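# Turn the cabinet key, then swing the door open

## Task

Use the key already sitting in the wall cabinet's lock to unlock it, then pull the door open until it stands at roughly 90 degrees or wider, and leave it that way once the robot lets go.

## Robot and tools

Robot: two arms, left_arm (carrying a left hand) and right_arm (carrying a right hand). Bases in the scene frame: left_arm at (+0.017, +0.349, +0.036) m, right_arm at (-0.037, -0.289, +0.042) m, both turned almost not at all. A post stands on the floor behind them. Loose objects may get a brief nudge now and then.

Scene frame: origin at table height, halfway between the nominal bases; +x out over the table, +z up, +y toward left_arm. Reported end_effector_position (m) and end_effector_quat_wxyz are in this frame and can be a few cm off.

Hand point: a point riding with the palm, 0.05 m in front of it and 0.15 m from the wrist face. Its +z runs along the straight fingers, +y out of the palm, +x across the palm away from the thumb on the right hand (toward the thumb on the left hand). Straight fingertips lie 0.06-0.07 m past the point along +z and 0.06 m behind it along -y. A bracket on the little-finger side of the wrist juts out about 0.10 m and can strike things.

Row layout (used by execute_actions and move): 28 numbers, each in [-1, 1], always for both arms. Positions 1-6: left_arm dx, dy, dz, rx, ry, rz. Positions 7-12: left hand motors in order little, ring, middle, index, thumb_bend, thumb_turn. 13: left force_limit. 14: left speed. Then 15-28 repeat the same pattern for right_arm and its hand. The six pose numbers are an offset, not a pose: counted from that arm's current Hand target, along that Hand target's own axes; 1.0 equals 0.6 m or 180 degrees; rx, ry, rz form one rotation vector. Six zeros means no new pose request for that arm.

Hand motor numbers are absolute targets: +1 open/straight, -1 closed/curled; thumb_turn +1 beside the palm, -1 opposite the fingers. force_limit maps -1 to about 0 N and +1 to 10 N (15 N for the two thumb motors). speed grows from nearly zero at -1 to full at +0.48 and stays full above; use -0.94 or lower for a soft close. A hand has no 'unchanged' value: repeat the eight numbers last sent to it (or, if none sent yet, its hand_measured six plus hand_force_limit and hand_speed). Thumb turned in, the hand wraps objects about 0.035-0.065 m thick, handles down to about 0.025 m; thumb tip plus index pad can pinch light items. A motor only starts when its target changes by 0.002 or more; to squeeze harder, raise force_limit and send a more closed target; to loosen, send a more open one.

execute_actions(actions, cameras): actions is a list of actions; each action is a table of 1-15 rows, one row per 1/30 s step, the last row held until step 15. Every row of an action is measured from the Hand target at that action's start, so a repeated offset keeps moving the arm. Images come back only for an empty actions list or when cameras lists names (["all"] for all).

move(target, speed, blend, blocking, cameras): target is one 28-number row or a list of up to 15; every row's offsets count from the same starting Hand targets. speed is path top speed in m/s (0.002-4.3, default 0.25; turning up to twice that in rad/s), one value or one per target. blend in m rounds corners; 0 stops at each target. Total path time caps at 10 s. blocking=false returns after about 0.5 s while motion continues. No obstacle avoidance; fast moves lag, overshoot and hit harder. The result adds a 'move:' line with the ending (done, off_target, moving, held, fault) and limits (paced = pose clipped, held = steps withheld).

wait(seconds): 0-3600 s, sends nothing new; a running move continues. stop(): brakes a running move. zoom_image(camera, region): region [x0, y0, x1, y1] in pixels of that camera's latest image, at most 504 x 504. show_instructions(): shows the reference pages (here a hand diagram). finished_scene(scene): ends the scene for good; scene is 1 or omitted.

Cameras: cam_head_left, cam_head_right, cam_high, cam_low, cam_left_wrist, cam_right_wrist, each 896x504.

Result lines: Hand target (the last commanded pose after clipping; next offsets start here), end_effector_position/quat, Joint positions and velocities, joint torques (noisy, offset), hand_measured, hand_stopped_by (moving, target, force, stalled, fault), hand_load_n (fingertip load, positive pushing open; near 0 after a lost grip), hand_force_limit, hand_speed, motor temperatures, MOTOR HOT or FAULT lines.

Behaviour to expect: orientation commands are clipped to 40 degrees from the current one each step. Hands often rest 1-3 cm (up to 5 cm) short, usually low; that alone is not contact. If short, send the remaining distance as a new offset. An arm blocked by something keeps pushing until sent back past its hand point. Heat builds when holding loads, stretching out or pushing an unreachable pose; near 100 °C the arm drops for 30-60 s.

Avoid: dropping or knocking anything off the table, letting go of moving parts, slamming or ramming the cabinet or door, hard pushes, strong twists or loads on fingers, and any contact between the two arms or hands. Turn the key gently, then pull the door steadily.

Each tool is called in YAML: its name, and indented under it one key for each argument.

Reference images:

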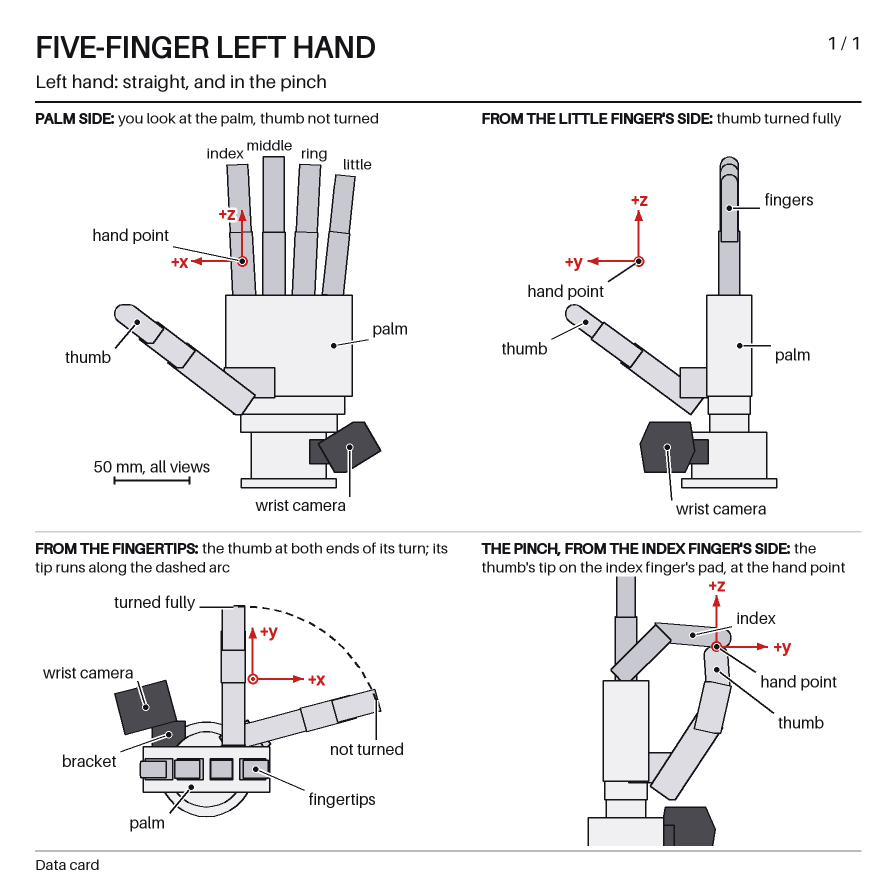

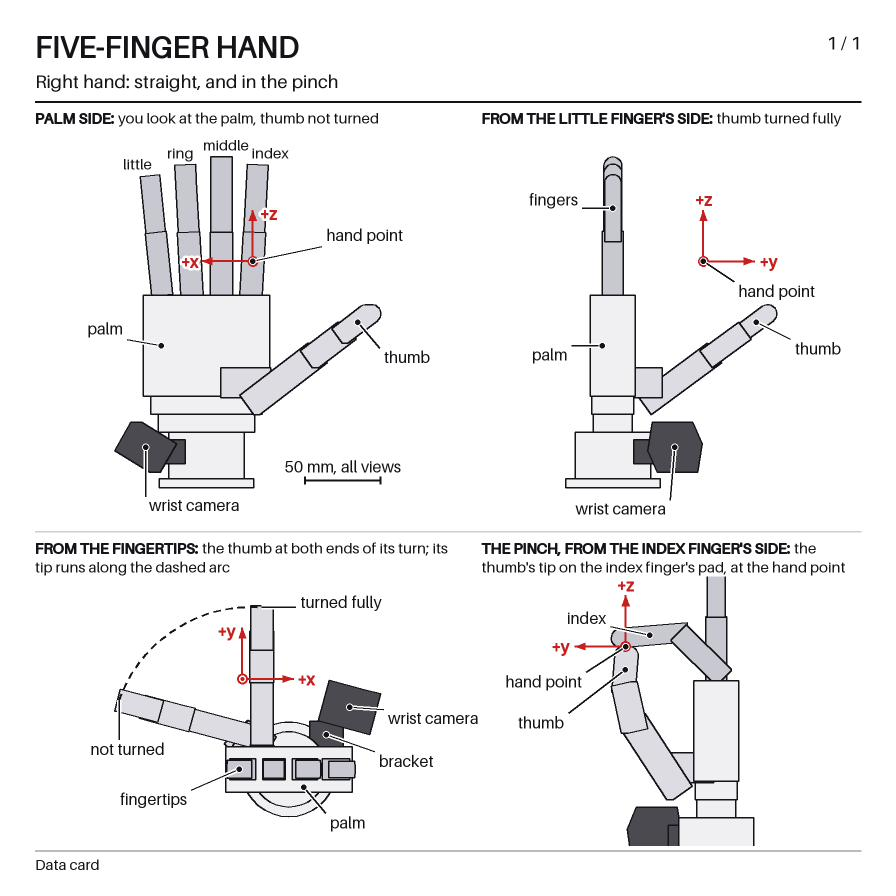

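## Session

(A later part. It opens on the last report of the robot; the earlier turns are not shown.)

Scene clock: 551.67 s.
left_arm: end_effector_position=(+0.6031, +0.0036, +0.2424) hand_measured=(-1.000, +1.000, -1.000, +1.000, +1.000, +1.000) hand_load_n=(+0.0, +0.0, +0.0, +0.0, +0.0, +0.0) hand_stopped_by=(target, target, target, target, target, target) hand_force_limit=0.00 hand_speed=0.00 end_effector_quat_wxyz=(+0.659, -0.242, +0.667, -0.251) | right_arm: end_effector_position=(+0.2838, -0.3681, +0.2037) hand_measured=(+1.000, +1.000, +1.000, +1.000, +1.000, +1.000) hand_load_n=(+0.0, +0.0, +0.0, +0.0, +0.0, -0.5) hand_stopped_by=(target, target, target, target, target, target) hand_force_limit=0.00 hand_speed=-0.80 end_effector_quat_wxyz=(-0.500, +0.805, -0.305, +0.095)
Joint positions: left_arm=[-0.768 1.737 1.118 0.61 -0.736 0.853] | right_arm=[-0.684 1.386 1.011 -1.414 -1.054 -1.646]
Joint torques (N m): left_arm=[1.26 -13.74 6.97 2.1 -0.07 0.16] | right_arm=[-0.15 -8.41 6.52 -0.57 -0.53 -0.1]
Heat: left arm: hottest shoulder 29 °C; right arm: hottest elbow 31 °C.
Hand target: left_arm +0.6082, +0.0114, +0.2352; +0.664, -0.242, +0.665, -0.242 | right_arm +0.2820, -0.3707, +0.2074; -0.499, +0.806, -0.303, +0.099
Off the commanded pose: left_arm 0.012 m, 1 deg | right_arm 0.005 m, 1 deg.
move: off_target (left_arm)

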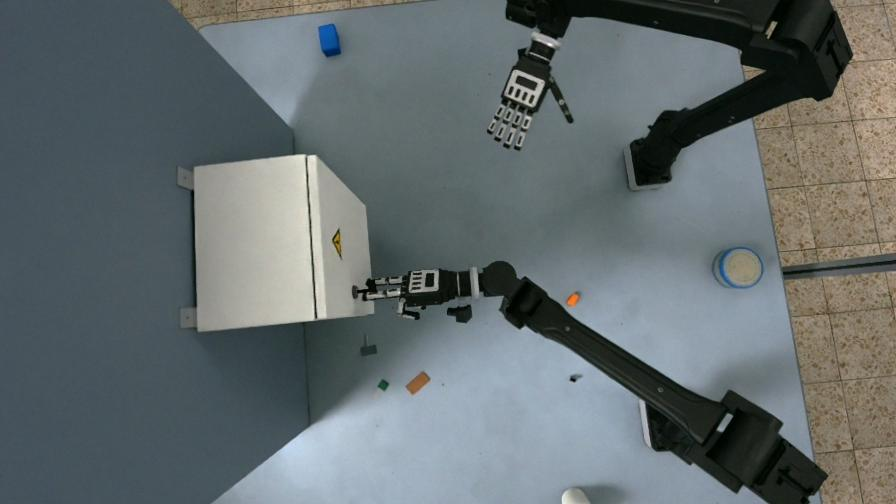

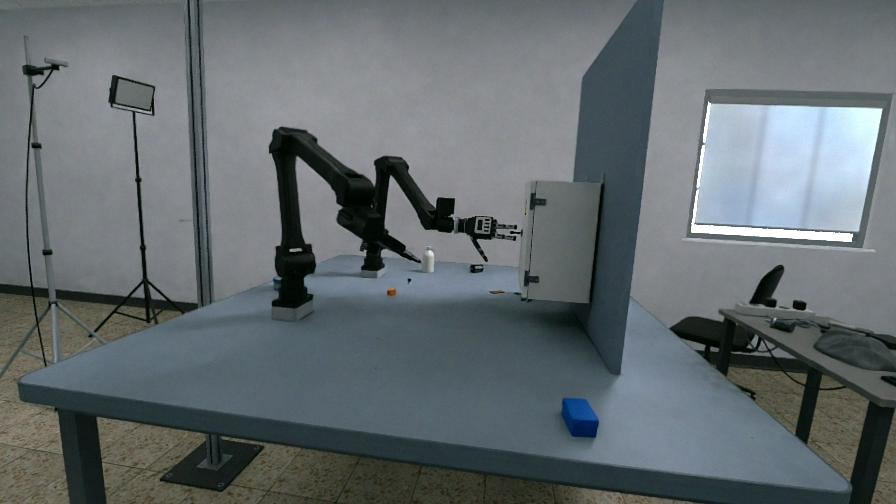

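move:
  target:
    - [0.0285,-0.0035,0,0,0,-0.1111,-1,1,-1,1,1,1,0,0,0,0,0,0,0,0,1,1,1,1,1,1,0,-0.8]
    - [0.0531,-0.0244,0,0,0,-0.2222,-1,1,-1,1,1,1,0,0,0,0,0,0,0,0,1,1,1,1,1,1,0,-0.8]
  speed: 0.15
  blend: 0.003
  cameras: ["cam_head_left","cam_high","cam_low"]

zoom_image:
  camera: "cam_head_left"
  region: [460, 100, 530, 170]

zoom_image:
  camera: "cam_low"
  region: [460, 200, 550, 270]

zoom_image:
  camera: "cam_high"
  region: [330, 240, 450, 340]

Scene clock: 566.90 s.
left_arm: end_effector_position=(+0.6027, -0.0247, +0.2279) hand_measured=(-1.000, +1.000, -1.000, +1.000, +1.000, +1.000) hand_load_n=(+0.0, +0.0, +0.0, +0.0, +0.0, +0.0) hand_stopped_by=(target, target, target, target, target, target) hand_force_limit=0.00 hand_speed=0.00 end_effector_quat_wxyz=(+0.544, -0.448, +0.550, -0.448) | right_arm: end_effector_position=(+0.2838, -0.3681, +0.2037) hand_measured=(+1.000, +1.000, +1.000, +1.000, +1.000, +1.000) hand_load_n=(+0.0, +0.0, +0.0, +0.0, +0.0, +0.0) hand_stopped_by=(target, target, target, target, target, target) hand_force_limit=0.00 hand_speed=-0.80 end_effector_quat_wxyz=(-0.500, +0.805, -0.305, +0.095)
Joint positions: left_arm=[-0.75 1.737 1.079 0.649 -0.73 0.192] | right_arm=[-0.684 1.386 1.011 -1.414 -1.054 -1.646]
Joint torques (N m): left_arm=[1.38 -13.39 6.61 2.22 0.09 -0.15] | right_arm=[-0.38 -8.12 6.69 -0.59 -0.54 -0.09]
Heat: left arm: hottest shoulder 29 °C; right arm: hottest elbow 31 °C.
Hand target: left_arm +0.6081, -0.0203, +0.2202; +0.541, -0.455, +0.542, -0.454 | right_arm +0.2820, -0.3707, +0.2074; -0.499, +0.806, -0.303, +0.099
Off the commanded pose: left_arm 0.010 m, 1 deg | right_arm 0.005 m, 1 deg.
move: done

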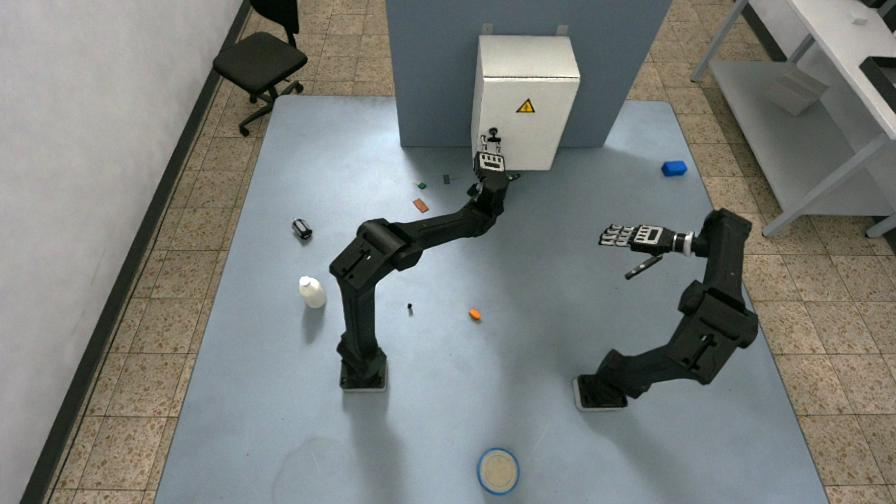

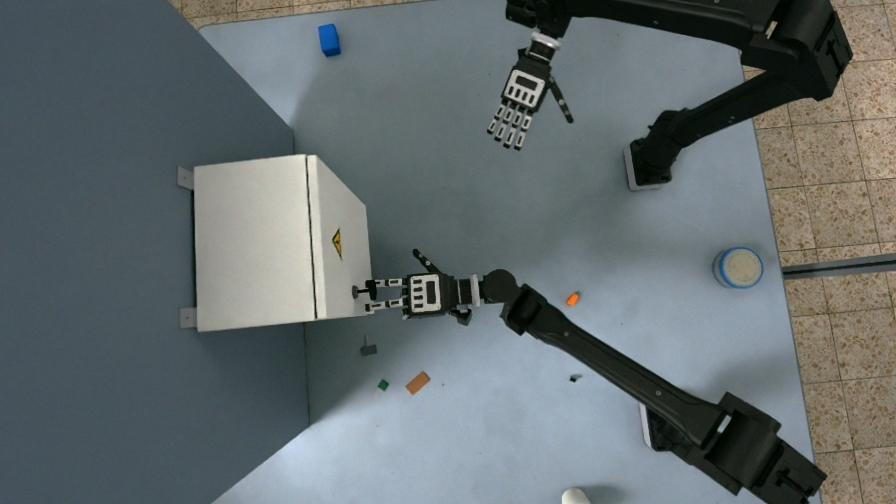

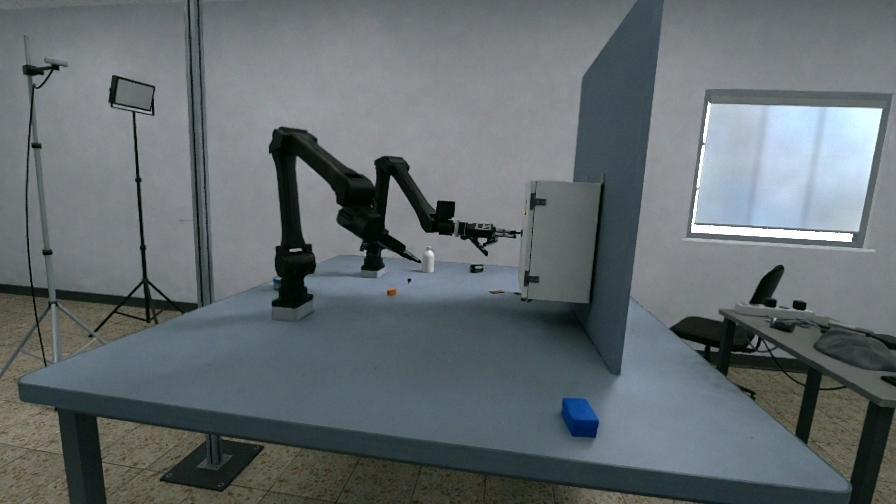

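Scaled by 7.200 from the camera's image (finer frame: 1280x720).

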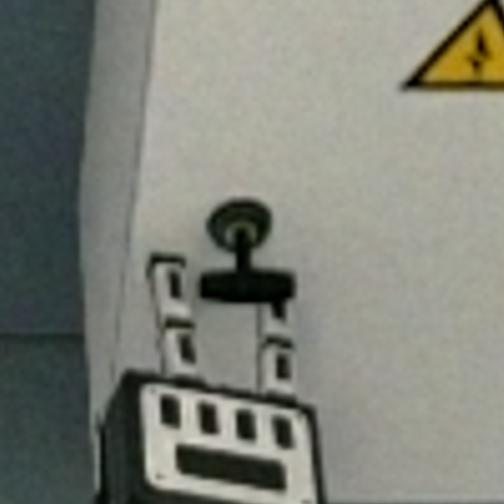

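Scaled by 5.600 from the camera's image (finer frame: 1280x720).

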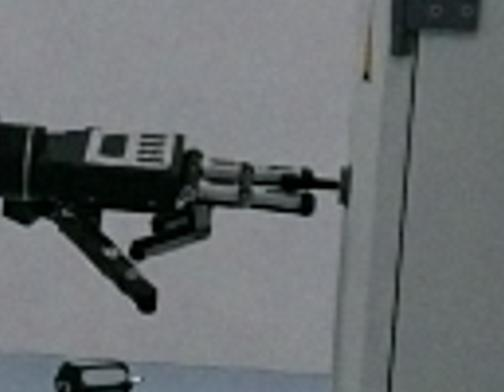

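Scaled by 4.200 from the camera's image (finer frame: 1280x720).

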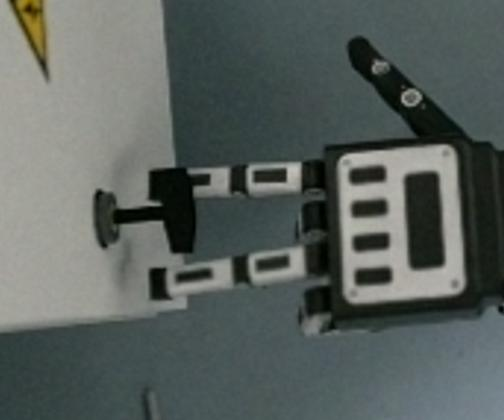

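move:
  target:
    - [-0.0364,0.0059,0,0,0,0.1111,-1,1,-1,1,1,1,0,0,0,0,0,0,0,0,1,1,1,1,1,1,0,-0.8]
    - [-0.0726,-0.0009,0,0,0,0.2222,-1,1,-1,1,1,1,0,0,0,0,0,0,0,0,1,1,1,1,1,1,0,-0.8]
    - [-0.0575,-0.0163,0,0,0,0.2222,-1,1,-1,1,1,1,0,0,0,0,0,0,0,0,1,1,1,1,1,1,0,-0.8]
  speed: 0.15
  blend: 0.003
  cameras: ["cam_high","cam_low"]

zoom_image:
  camera: "cam_low"
  region: [460, 200, 550, 270]

zoom_image:
  camera: "cam_high"
  region: [330, 240, 450, 340]

Scene clock: 581.90 s.
left_arm: end_effector_position=(+0.6028, +0.0195, +0.2304) hand_measured=(-1.000, +1.000, -1.000, +1.000, +1.000, +1.000) hand_load_n=(+0.5, +0.0, +0.0, +0.0, +0.0, +0.0) hand_stopped_by=(target, target, target, target, target, target) hand_force_limit=0.00 hand_speed=0.00 end_effector_quat_wxyz=(+0.660, -0.246, +0.666, -0.246) | right_arm: end_effector_position=(+0.2838, -0.3681, +0.2037) hand_measured=(+1.000, +1.000, +1.000, +1.000, +1.000, +1.000) hand_load_n=(+0.0, +0.0, +0.0, +0.0, +0.0, -0.5) hand_stopped_by=(target, target, target, target, target, target) hand_force_limit=0.00 hand_speed=-0.80 end_effector_quat_wxyz=(-0.500, +0.805, -0.305, +0.095)
Joint positions: left_arm=[-0.75 1.737 1.079 0.649 -0.731 0.855] | right_arm=[-0.684 1.386 1.011 -1.414 -1.054 -1.646]
Joint torques (N m): left_arm=[-0.09 -13.57 9.46 0.83 -0.15 0.15] | right_arm=[-0.62 -8.41 6.6 -0.49 -0.49 -0.09]
Heat: left arm: hottest shoulder 29 °C; right arm: hottest elbow 31 °C.
Hand target: left_arm +0.6081, +0.0120, +0.2358; +0.664, -0.242, +0.665, -0.242 | right_arm +0.2820, -0.3707, +0.2074; -0.499, +0.806, -0.303, +0.099
Off the commanded pose: left_arm 0.011 m, 1 deg | right_arm 0.005 m, 1 deg.
move: off_target (left_arm)

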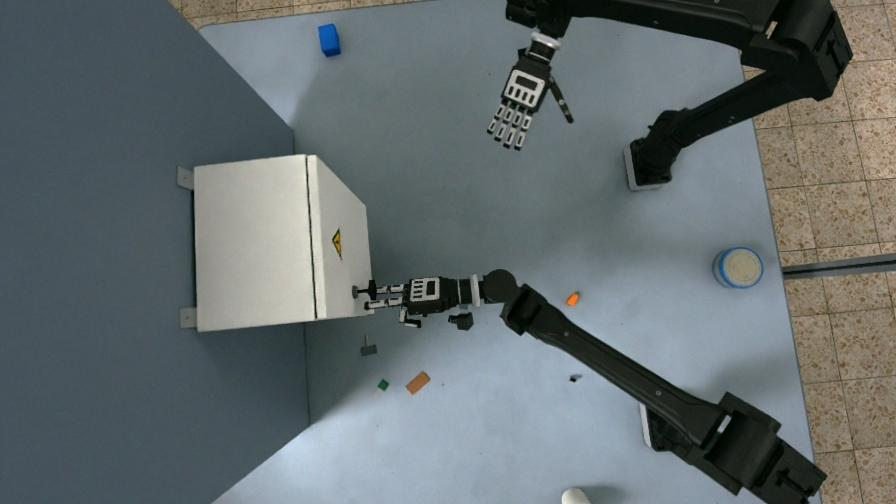

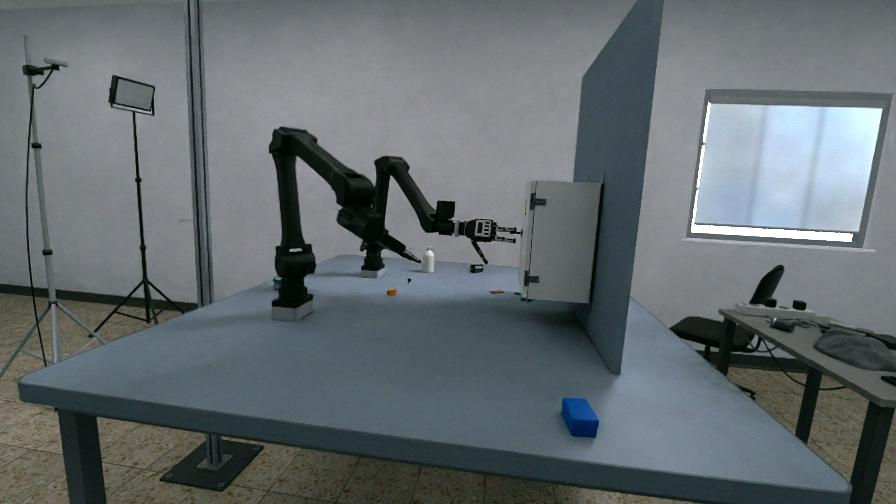

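Scaled by 5.600 from the camera's image (finer frame: 1280x720).

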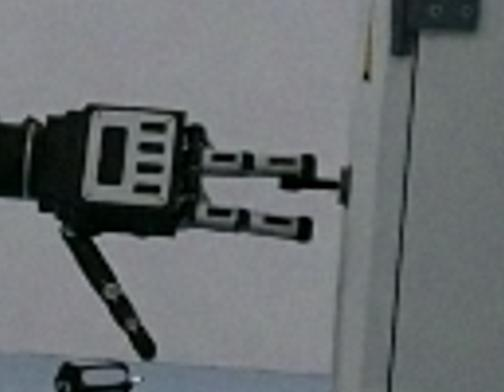

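Scaled by 4.200 from the camera's image (finer frame: 1280x720).

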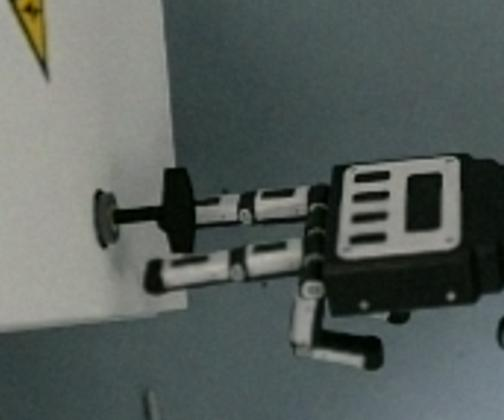

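move:
  target: [-0.0107,-0.026,0,0,0,0,-1,1,-1,1,1,1,0,0,0,0,0,0,0,0,1,1,1,1,1,1,0,-0.8]
  speed: 0.08

Scene clock: 589.47 s.
left_arm: end_effector_position=(+0.6025, +0.0160, +0.2318) hand_measured=(-1.000, +1.000, -1.000, +1.000, +1.000, +1.000) hand_load_n=(+0.0, +0.0, +0.0, +0.0, +0.0, +0.0) hand_stopped_by=(target, target, target, target, target, target) hand_force_limit=0.00 hand_speed=0.00 end_effector_quat_wxyz=(+0.658, -0.244, +0.672, -0.238) | right_arm: end_effector_position=(+0.2838, -0.3681, +0.2037) hand_measured=(+1.000, +1.000, +1.000, +1.000, +1.000, +1.000) hand_load_n=(+0.0, +0.0, +0.0, +0.0, +0.0, +0.0) hand_stopped_by=(target, target, target, target, target, target) hand_force_limit=0.00 hand_speed=-0.80 end_effector_quat_wxyz=(-0.500, +0.805, -0.305, +0.095)
Joint positions: left_arm=[-0.756 1.737 1.097 0.61 -0.742 0.855] | right_arm=[-0.684 1.386 1.011 -1.414 -1.054 -1.646]
Joint torques (N m): left_arm=[-0.44 -14.62 10.35 0.73 -0.17 0.15] | right_arm=[-0.44 -8.53 6.69 -0.44 -0.49 -0.12]
Heat: left arm: hottest shoulder 29 °C; right arm: hottest elbow 31 °C.
Hand target: left_arm +0.6082, +0.0042, +0.2507; +0.664, -0.242, +0.665, -0.242 | right_arm +0.2820, -0.3707, +0.2074; -0.499, +0.806, -0.303, +0.099
Off the commanded pose: left_arm 0.023 m, 1 deg | right_arm 0.005 m, 1 deg.
move: off_target (left_arm)

move:
  target: [-0.0015,-0.0165,0,0,0,0,-1,1,-1,1,1,1,0,0,0,0,0,0,0,0,1,1,1,1,1,1,0,-0.8]
  speed: 0.08
  cameras: ["cam_high","cam_low"]

zoom_image:
  camera: "cam_low"
  region: [460, 200, 550, 270]

zoom_image:
  camera: "cam_high"
  region: [330, 240, 450, 340]

Scene clock: 593.57 s.
left_arm: end_effector_position=(+0.6034, +0.0099, +0.2387) hand_measured=(-1.000, +1.000, -1.000, +1.000, +1.000, +1.000) hand_load_n=(+0.0, +0.0, +0.0, +0.0, +0.0, +0.0) hand_stopped_by=(target, target, target, target, target, target) hand_force_limit=0.00 hand_speed=0.00 end_effector_quat_wxyz=(+0.658, -0.245, +0.672, -0.237) | right_arm: end_effector_position=(+0.2838, -0.3681, +0.2037) hand_measured=(+1.000, +1.000, +1.000, +1.000, +1.000, +1.000) hand_load_n=(+0.0, -0.5, +0.0, +0.0, +0.0, +0.0) hand_stopped_by=(target, target, target, target, target, target) hand_force_limit=0.00 hand_speed=-0.80 end_effector_quat_wxyz=(-0.500, +0.805, -0.305, +0.095)
Joint positions: left_arm=[-0.764 1.737 1.12 0.587 -0.751 0.855] | right_arm=[-0.684 1.386 1.011 -1.414 -1.054 -1.646]
Joint torques (N m): left_arm=[-0.56 -14.74 10.44 0.72 -0.17 0.15] | right_arm=[0.15 -8.12 6.56 -0.44 -0.56 -0.09]
Heat: left arm: hottest shoulder 29 °C; right arm: hottest elbow 31 °C.
Hand target: left_arm +0.6083, -0.0027, +0.2578; +0.664, -0.242, +0.665, -0.242 | right_arm +0.2820, -0.3707, +0.2074; -0.499, +0.806, -0.303, +0.099
Off the commanded pose: left_arm 0.023 m, 1 deg | right_arm 0.005 m, 1 deg.
move: off_target (left_arm)

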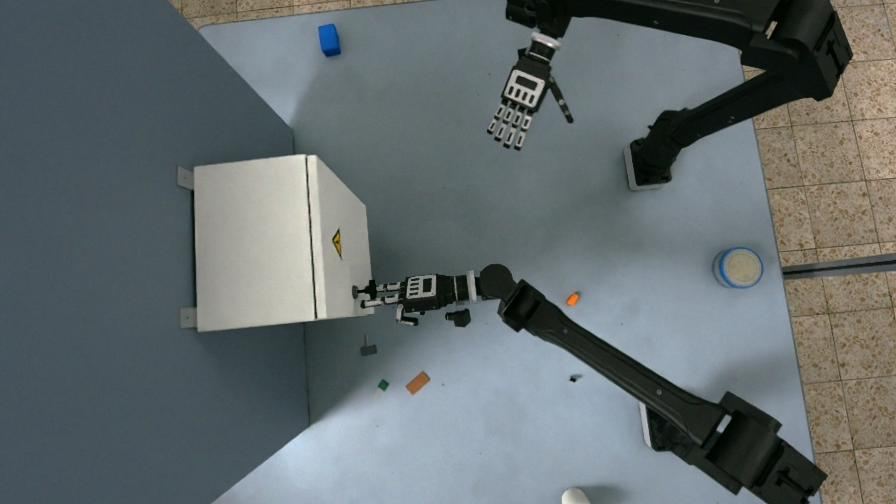

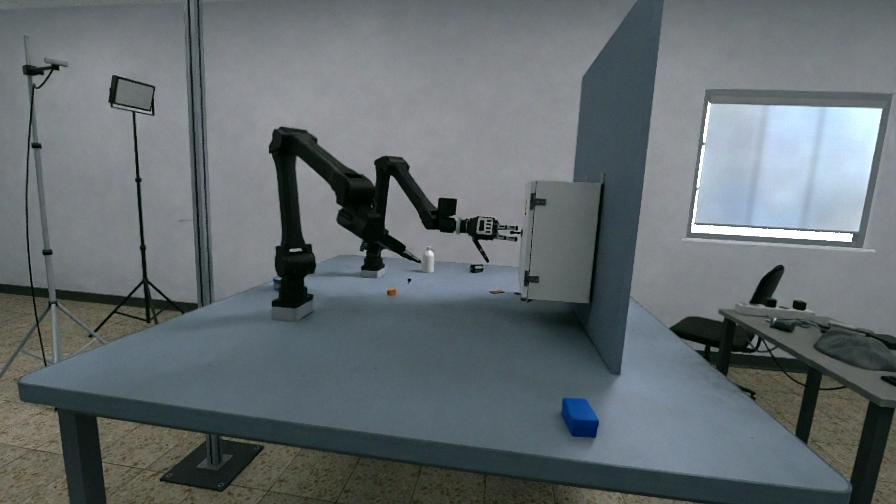

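Scaled by 5.600 from the camera's image (finer frame: 1280x720).

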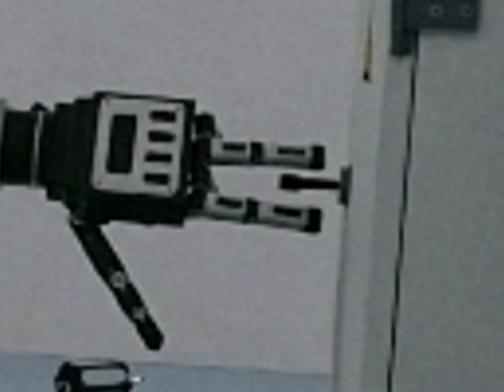

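Scaled by 4.200 from the camera's image (finer frame: 1280x720).

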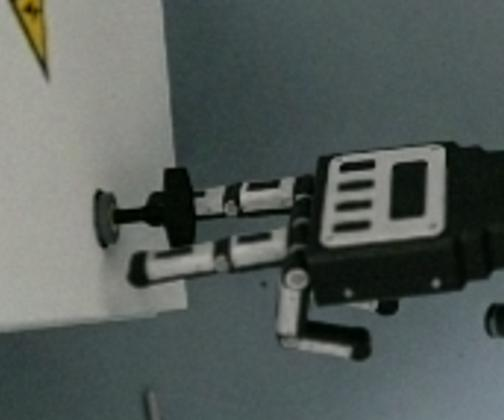

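move:
  target: [0.0075,-0.0089,0,0,0,0,-1,1,-1,1,1,1,0,0,0,0,0,0,0,0,1,1,1,1,1,1,0,-0.8]
  speed: 0.08
  cameras: ["cam_head_left","cam_high","cam_low"]

zoom_image:
  camera: "cam_low"
  region: [460, 200, 550, 270]

zoom_image:
  camera: "cam_high"
  region: [330, 240, 450, 340]

zoom_image:
  camera: "cam_head_left"
  region: [460, 100, 530, 170]

Scene clock: 600.43 s.
left_arm: end_effector_position=(+0.6022, +0.0025, +0.2454) hand_measured=(-1.000, +1.000, -1.000, +1.000, +1.000, +1.000) hand_load_n=(+0.0, +0.0, +0.0, +0.0, +0.0, +0.0) hand_stopped_by=(target, target, target, target, target, target) hand_force_limit=0.00 hand_speed=0.00 end_effector_quat_wxyz=(+0.659, -0.245, +0.669, -0.241) | right_arm: end_effector_position=(+0.2838, -0.3681, +0.2037) hand_measured=(+1.000, +1.000, +1.000, +1.000, +1.000, +1.000) hand_load_n=(+0.0, +0.0, +0.0, +0.0, +0.0, +0.0) hand_stopped_by=(target, target, target, target, target, target) hand_force_limit=0.00 hand_speed=-0.80 end_effector_quat_wxyz=(-0.500, +0.805, -0.305, +0.095)
Joint positions: left_arm=[-0.775 1.737 1.135 0.583 -0.76 0.855] | right_arm=[-0.684 1.386 1.011 -1.414 -1.054 -1.646]
Joint torques (N m): left_arm=[-0.44 -14.1 10.56 0.73 -0.16 0.15] | right_arm=[0.21 -8 6.63 -0.43 -0.51 -0.06]
Heat: left arm: hottest shoulder 29 °C; right arm: hottest elbow 31 °C.
Hand target: left_arm +0.6082, -0.0099, +0.2579; +0.664, -0.242, +0.665, -0.242 | right_arm +0.2820, -0.3707, +0.2074; -0.499, +0.806, -0.303, +0.099
Off the commanded pose: left_arm 0.018 m, 1 deg | right_arm 0.005 m, 1 deg.
move: off_target (left_arm)

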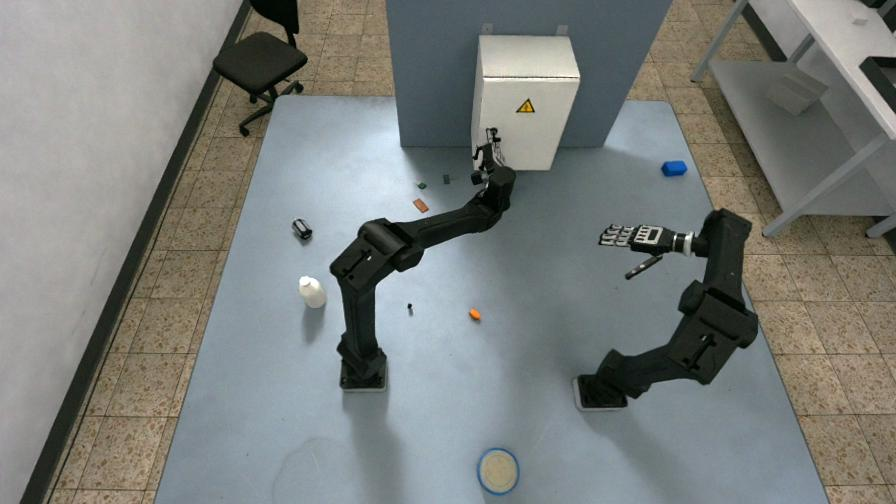

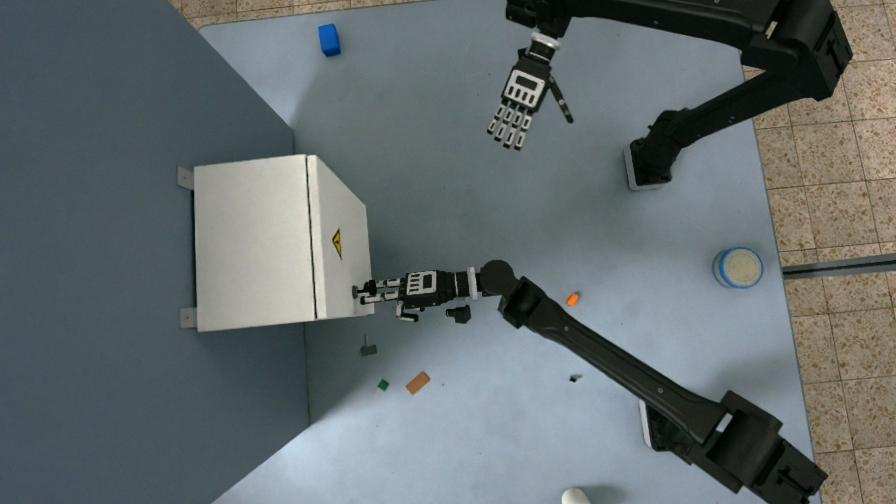

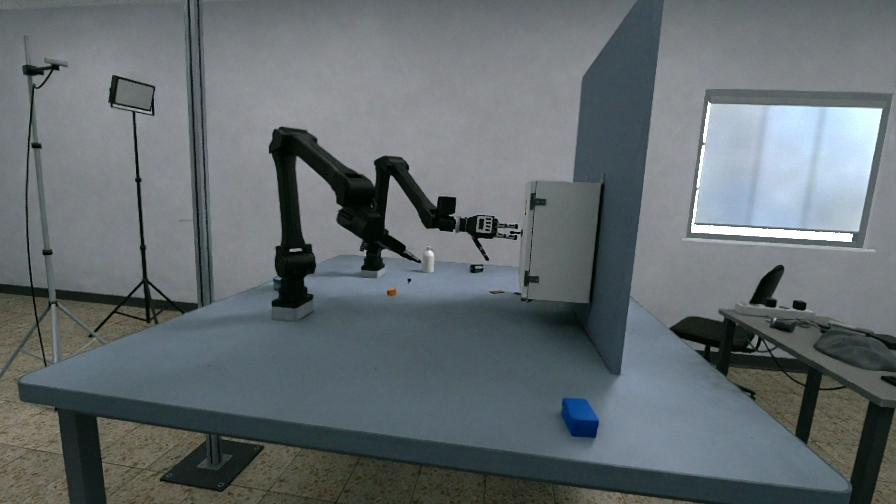

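Scaled by 5.600 from the camera's image (finer frame: 1280x720).

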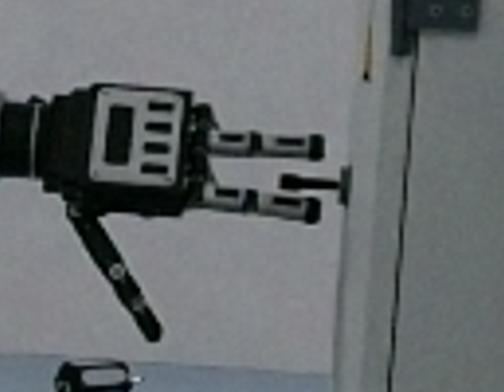

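Scaled by 4.200 from the camera's image (finer frame: 1280x720).

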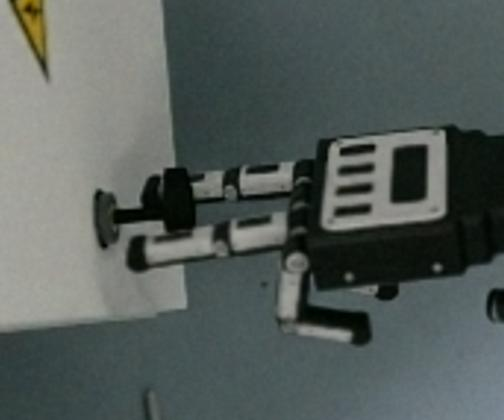

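Scaled by 7.200 from the camera's image (finer frame: 1280x720).

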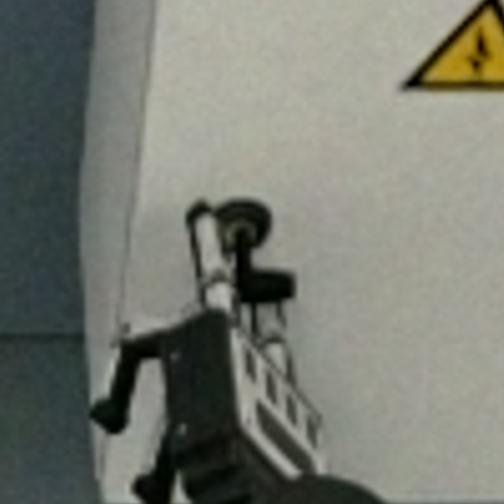

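move:
  target: [0.0353,0.0367,0,0,0,-0.1111,-1,1,-1,1,1,1,0,0,0,0,0,0,0,0,1,1,1,1,1,1,0,-0.8]
  speed: 0.1
  cameras: ["cam_head_left","cam_high","cam_low"]

zoom_image:
  camera: "cam_low"
  region: [460, 200, 550, 270]

zoom_image:
  camera: "cam_high"
  region: [330, 240, 450, 340]

zoom_image:
  camera: "cam_head_left"
  region: [460, 100, 530, 170]

Scene clock: 610.90 s.
left_arm: end_effector_position=(+0.6032, -0.0116, +0.2341) hand_measured=(-1.000, +1.000, -1.000, +1.000, +1.000, +1.000) hand_load_n=(+0.0, +0.0, +0.0, -0.5, +0.0, +0.0) hand_stopped_by=(target, target, target, target, target, target) hand_force_limit=0.00 hand_speed=0.00 end_effector_quat_wxyz=(+0.612, -0.349, +0.618, -0.349) | right_arm: end_effector_position=(+0.2838, -0.3681, +0.2037) hand_measured=(+1.000, +1.000, +1.000, +1.000, +1.000, +1.000) hand_load_n=(+0.0, +0.0, +0.0, +0.0, +0.0, +0.0) hand_stopped_by=(target, target, target, target, target, target) hand_force_limit=0.00 hand_speed=-0.80 end_effector_quat_wxyz=(-0.500, +0.805, -0.305, +0.095)
Joint positions: left_arm=[-0.763 1.738 1.11 0.618 -0.743 0.531] | right_arm=[-0.684 1.386 1.011 -1.414 -1.054 -1.646]
Joint torques (N m): left_arm=[1.32 -13.92 6.65 2.19 0.1 -0.13] | right_arm=[0.21 -8.29 6.71 -0.43 -0.5 -0.09]
Heat: left arm: hottest shoulder 29 °C; right arm: hottest elbow 31 °C.
Hand target: left_arm +0.6082, -0.0065, +0.2276; +0.612, -0.354, +0.612, -0.354 | right_arm +0.2820, -0.3707, +0.2074; -0.499, +0.806, -0.303, +0.099
Off the commanded pose: left_arm 0.010 m, 1 deg | right_arm 0.005 m, 1 deg.
move: done

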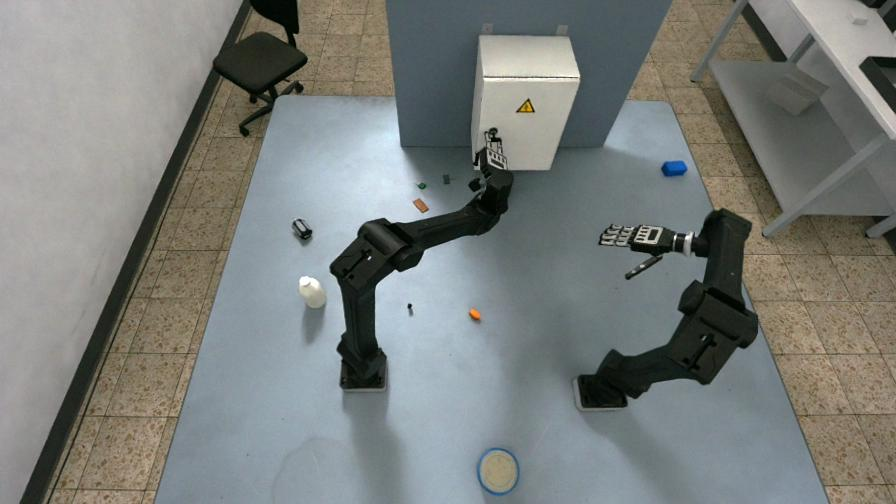

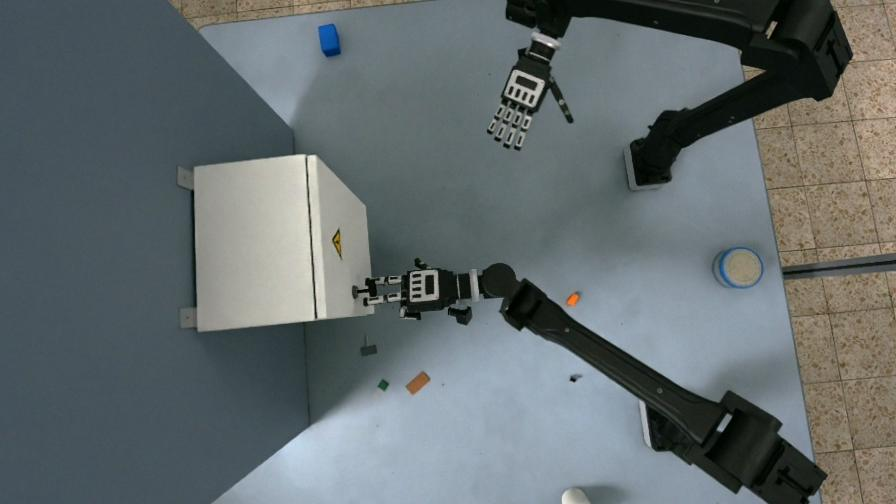

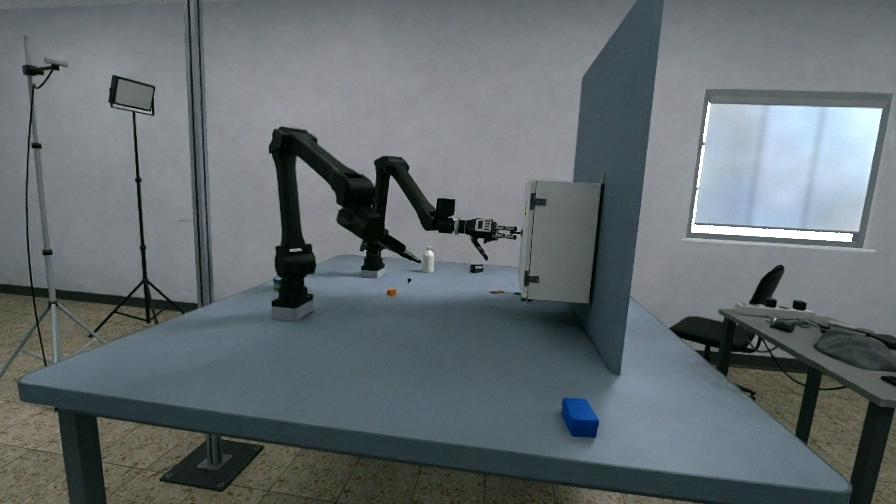

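Scaled by 5.600 from the camera's image (finer frame: 1280x720).

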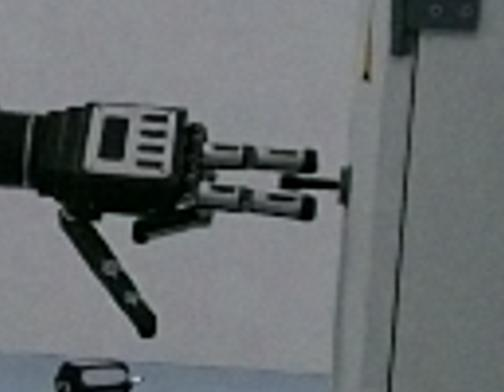

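Scaled by 4.200 from the camera's image (finer frame: 1280x720).

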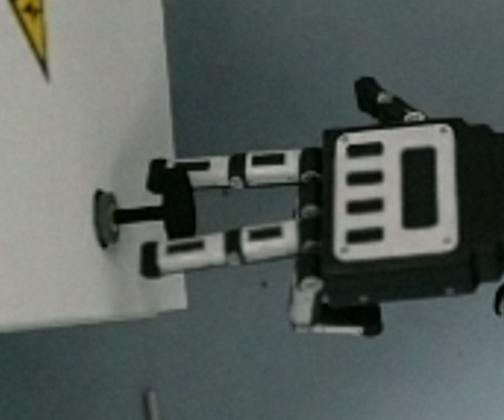

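Scaled by 7.200 from the camera's image (finer frame: 1280x720).

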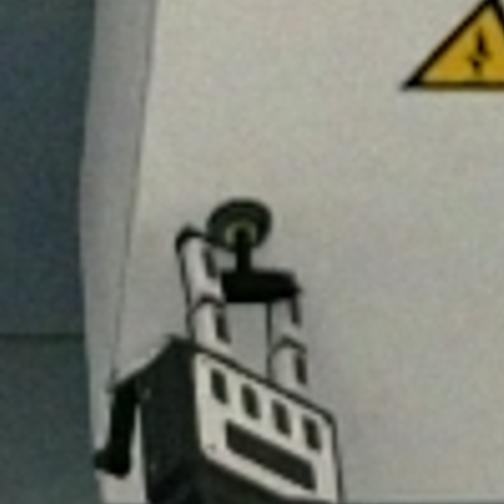

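move:
  target:
    - [0.0322,-0.0167,0,0,0,-0.1111,-1,1,-1,1,1,1,0,0,0,0,0,0,0,0,1,1,1,1,1,1,0,-0.8]
    - [0.056,-0.0447,0,0,0,-0.2222,-1,1,-1,1,1,1,0,0,0,0,0,0,0,0,1,1,1,1,1,1,0,-0.8]
  speed: 0.15
  blend: 0.003
  cameras: ["cam_low","cam_high","cam_head_left","cam_left_wrist"]

Scene clock: 630.87 s.
left_arm: end_effector_position=(+0.6024, -0.0490, +0.2379) hand_measured=(-1.000, +1.000, -1.000, +0.998, +1.000, +1.000) hand_load_n=(+0.0, +1.5, +0.0, -14.0, +0.0, -0.5) hand_stopped_by=(target, target, target, target, target, target) hand_force_limit=0.00 hand_speed=0.00 end_effector_quat_wxyz=(+0.478, -0.517, +0.487, -0.517) | right_arm: end_effector_position=(+0.2838, -0.3681, +0.2037) hand_measured=(+1.000, +1.000, +1.000, +1.000, +1.000, +1.000) hand_load_n=(+0.0, +0.0, +0.0, +0.0, +0.0, +0.0) hand_stopped_by=(target, target, target, target, target, target) hand_force_limit=0.00 hand_speed=-0.80 end_effector_quat_wxyz=(-0.500, +0.805, -0.305, +0.095)
Joint positions: left_arm=[-0.759 1.742 1.097 0.633 -0.734 -0.076] | right_arm=[-0.684 1.386 1.011 -1.414 -1.054 -1.646]
Joint torques (N m): left_arm=[1.2 -13.51 6.76 2.4 0.08 -0.97] | right_arm=[-0.56 -7.94 6.67 -0.49 -0.5 -0.08]
Heat: left arm: hottest shoulder 29 °C; right arm: hottest elbow 31 °C.
Hand target: left_arm +0.6081, -0.0491, +0.2339; +0.454, -0.542, +0.455, -0.542 | right_arm +0.2820, -0.3707, +0.2074; -0.499, +0.806, -0.303, +0.099
Off the commanded pose: left_arm 0.007 m, 6 deg | right_arm 0.005 m, 1 deg.
move: off_target (left_arm)
cam_left_wrist: T_world_to_cam=[[0.06595, -0.15636, 0.9855, -0.27755], [-0.48205, -0.86974, -0.10574, 0.27504], [0.87366, -0.46808, -0.13274, -0.40289]] pos_world=[0.50288, 0.00723, 0.24913]
Images, in order (width x height): cam_head_left 896x504, cam_high 896x504, cam_low 896x504, cam_left_wrist 896x504.

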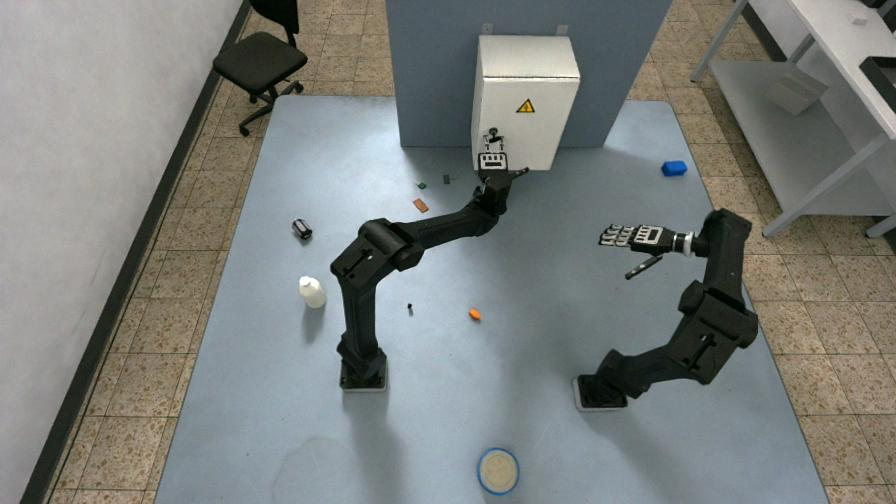

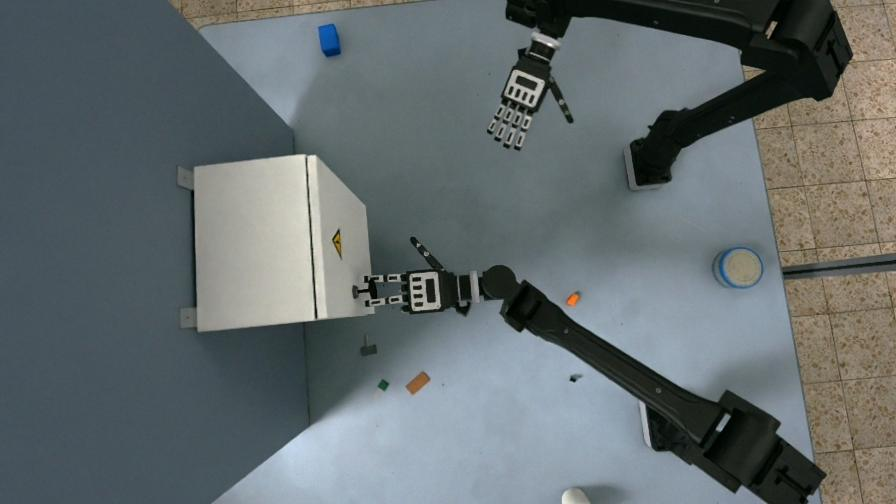

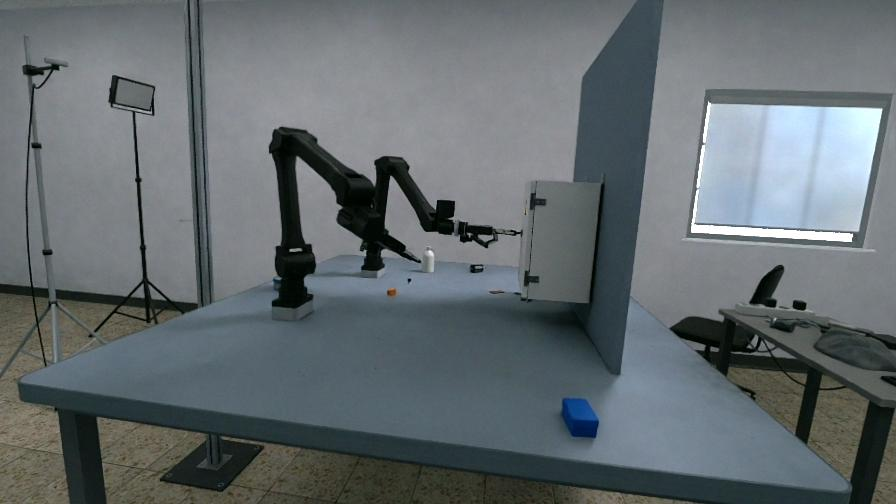

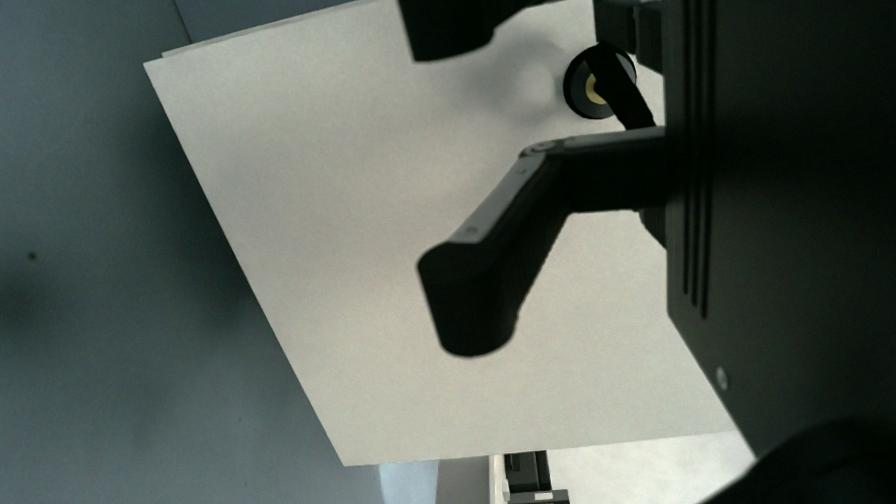

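zoom_image:
  camera: "cam_low"
  region: [460, 200, 550, 270]

zoom_image:
  camera: "cam_high"
  region: [330, 240, 450, 340]

zoom_image:
  camera: "cam_head_left"
  region: [460, 100, 530, 170]

zoom_image:
  camera: "cam_left_wrist"
  region: [400, 0, 700, 200]

Scaled by 5.600 from the camera's image (finer frame: 1280x720).

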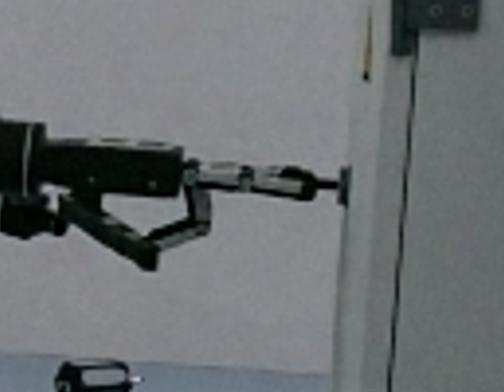

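Scaled by 4.200 from the camera's image (finer frame: 1280x720).

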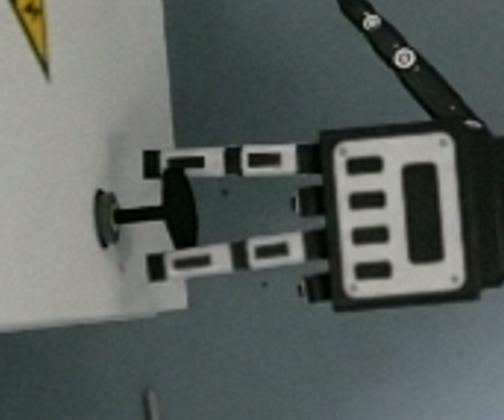

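Scaled by 7.200 from the camera's image (finer frame: 1280x720).

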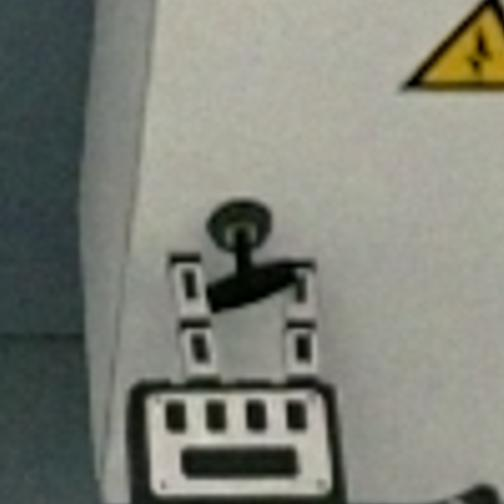

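Scaled by 1.680 from the camera's image (finer frame: 1280x720).

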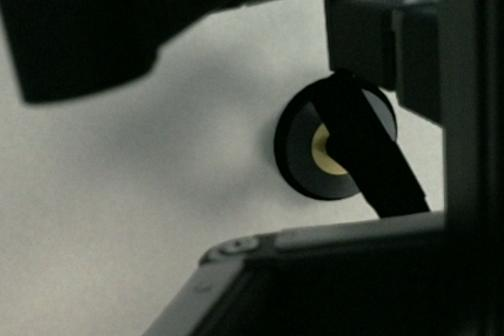

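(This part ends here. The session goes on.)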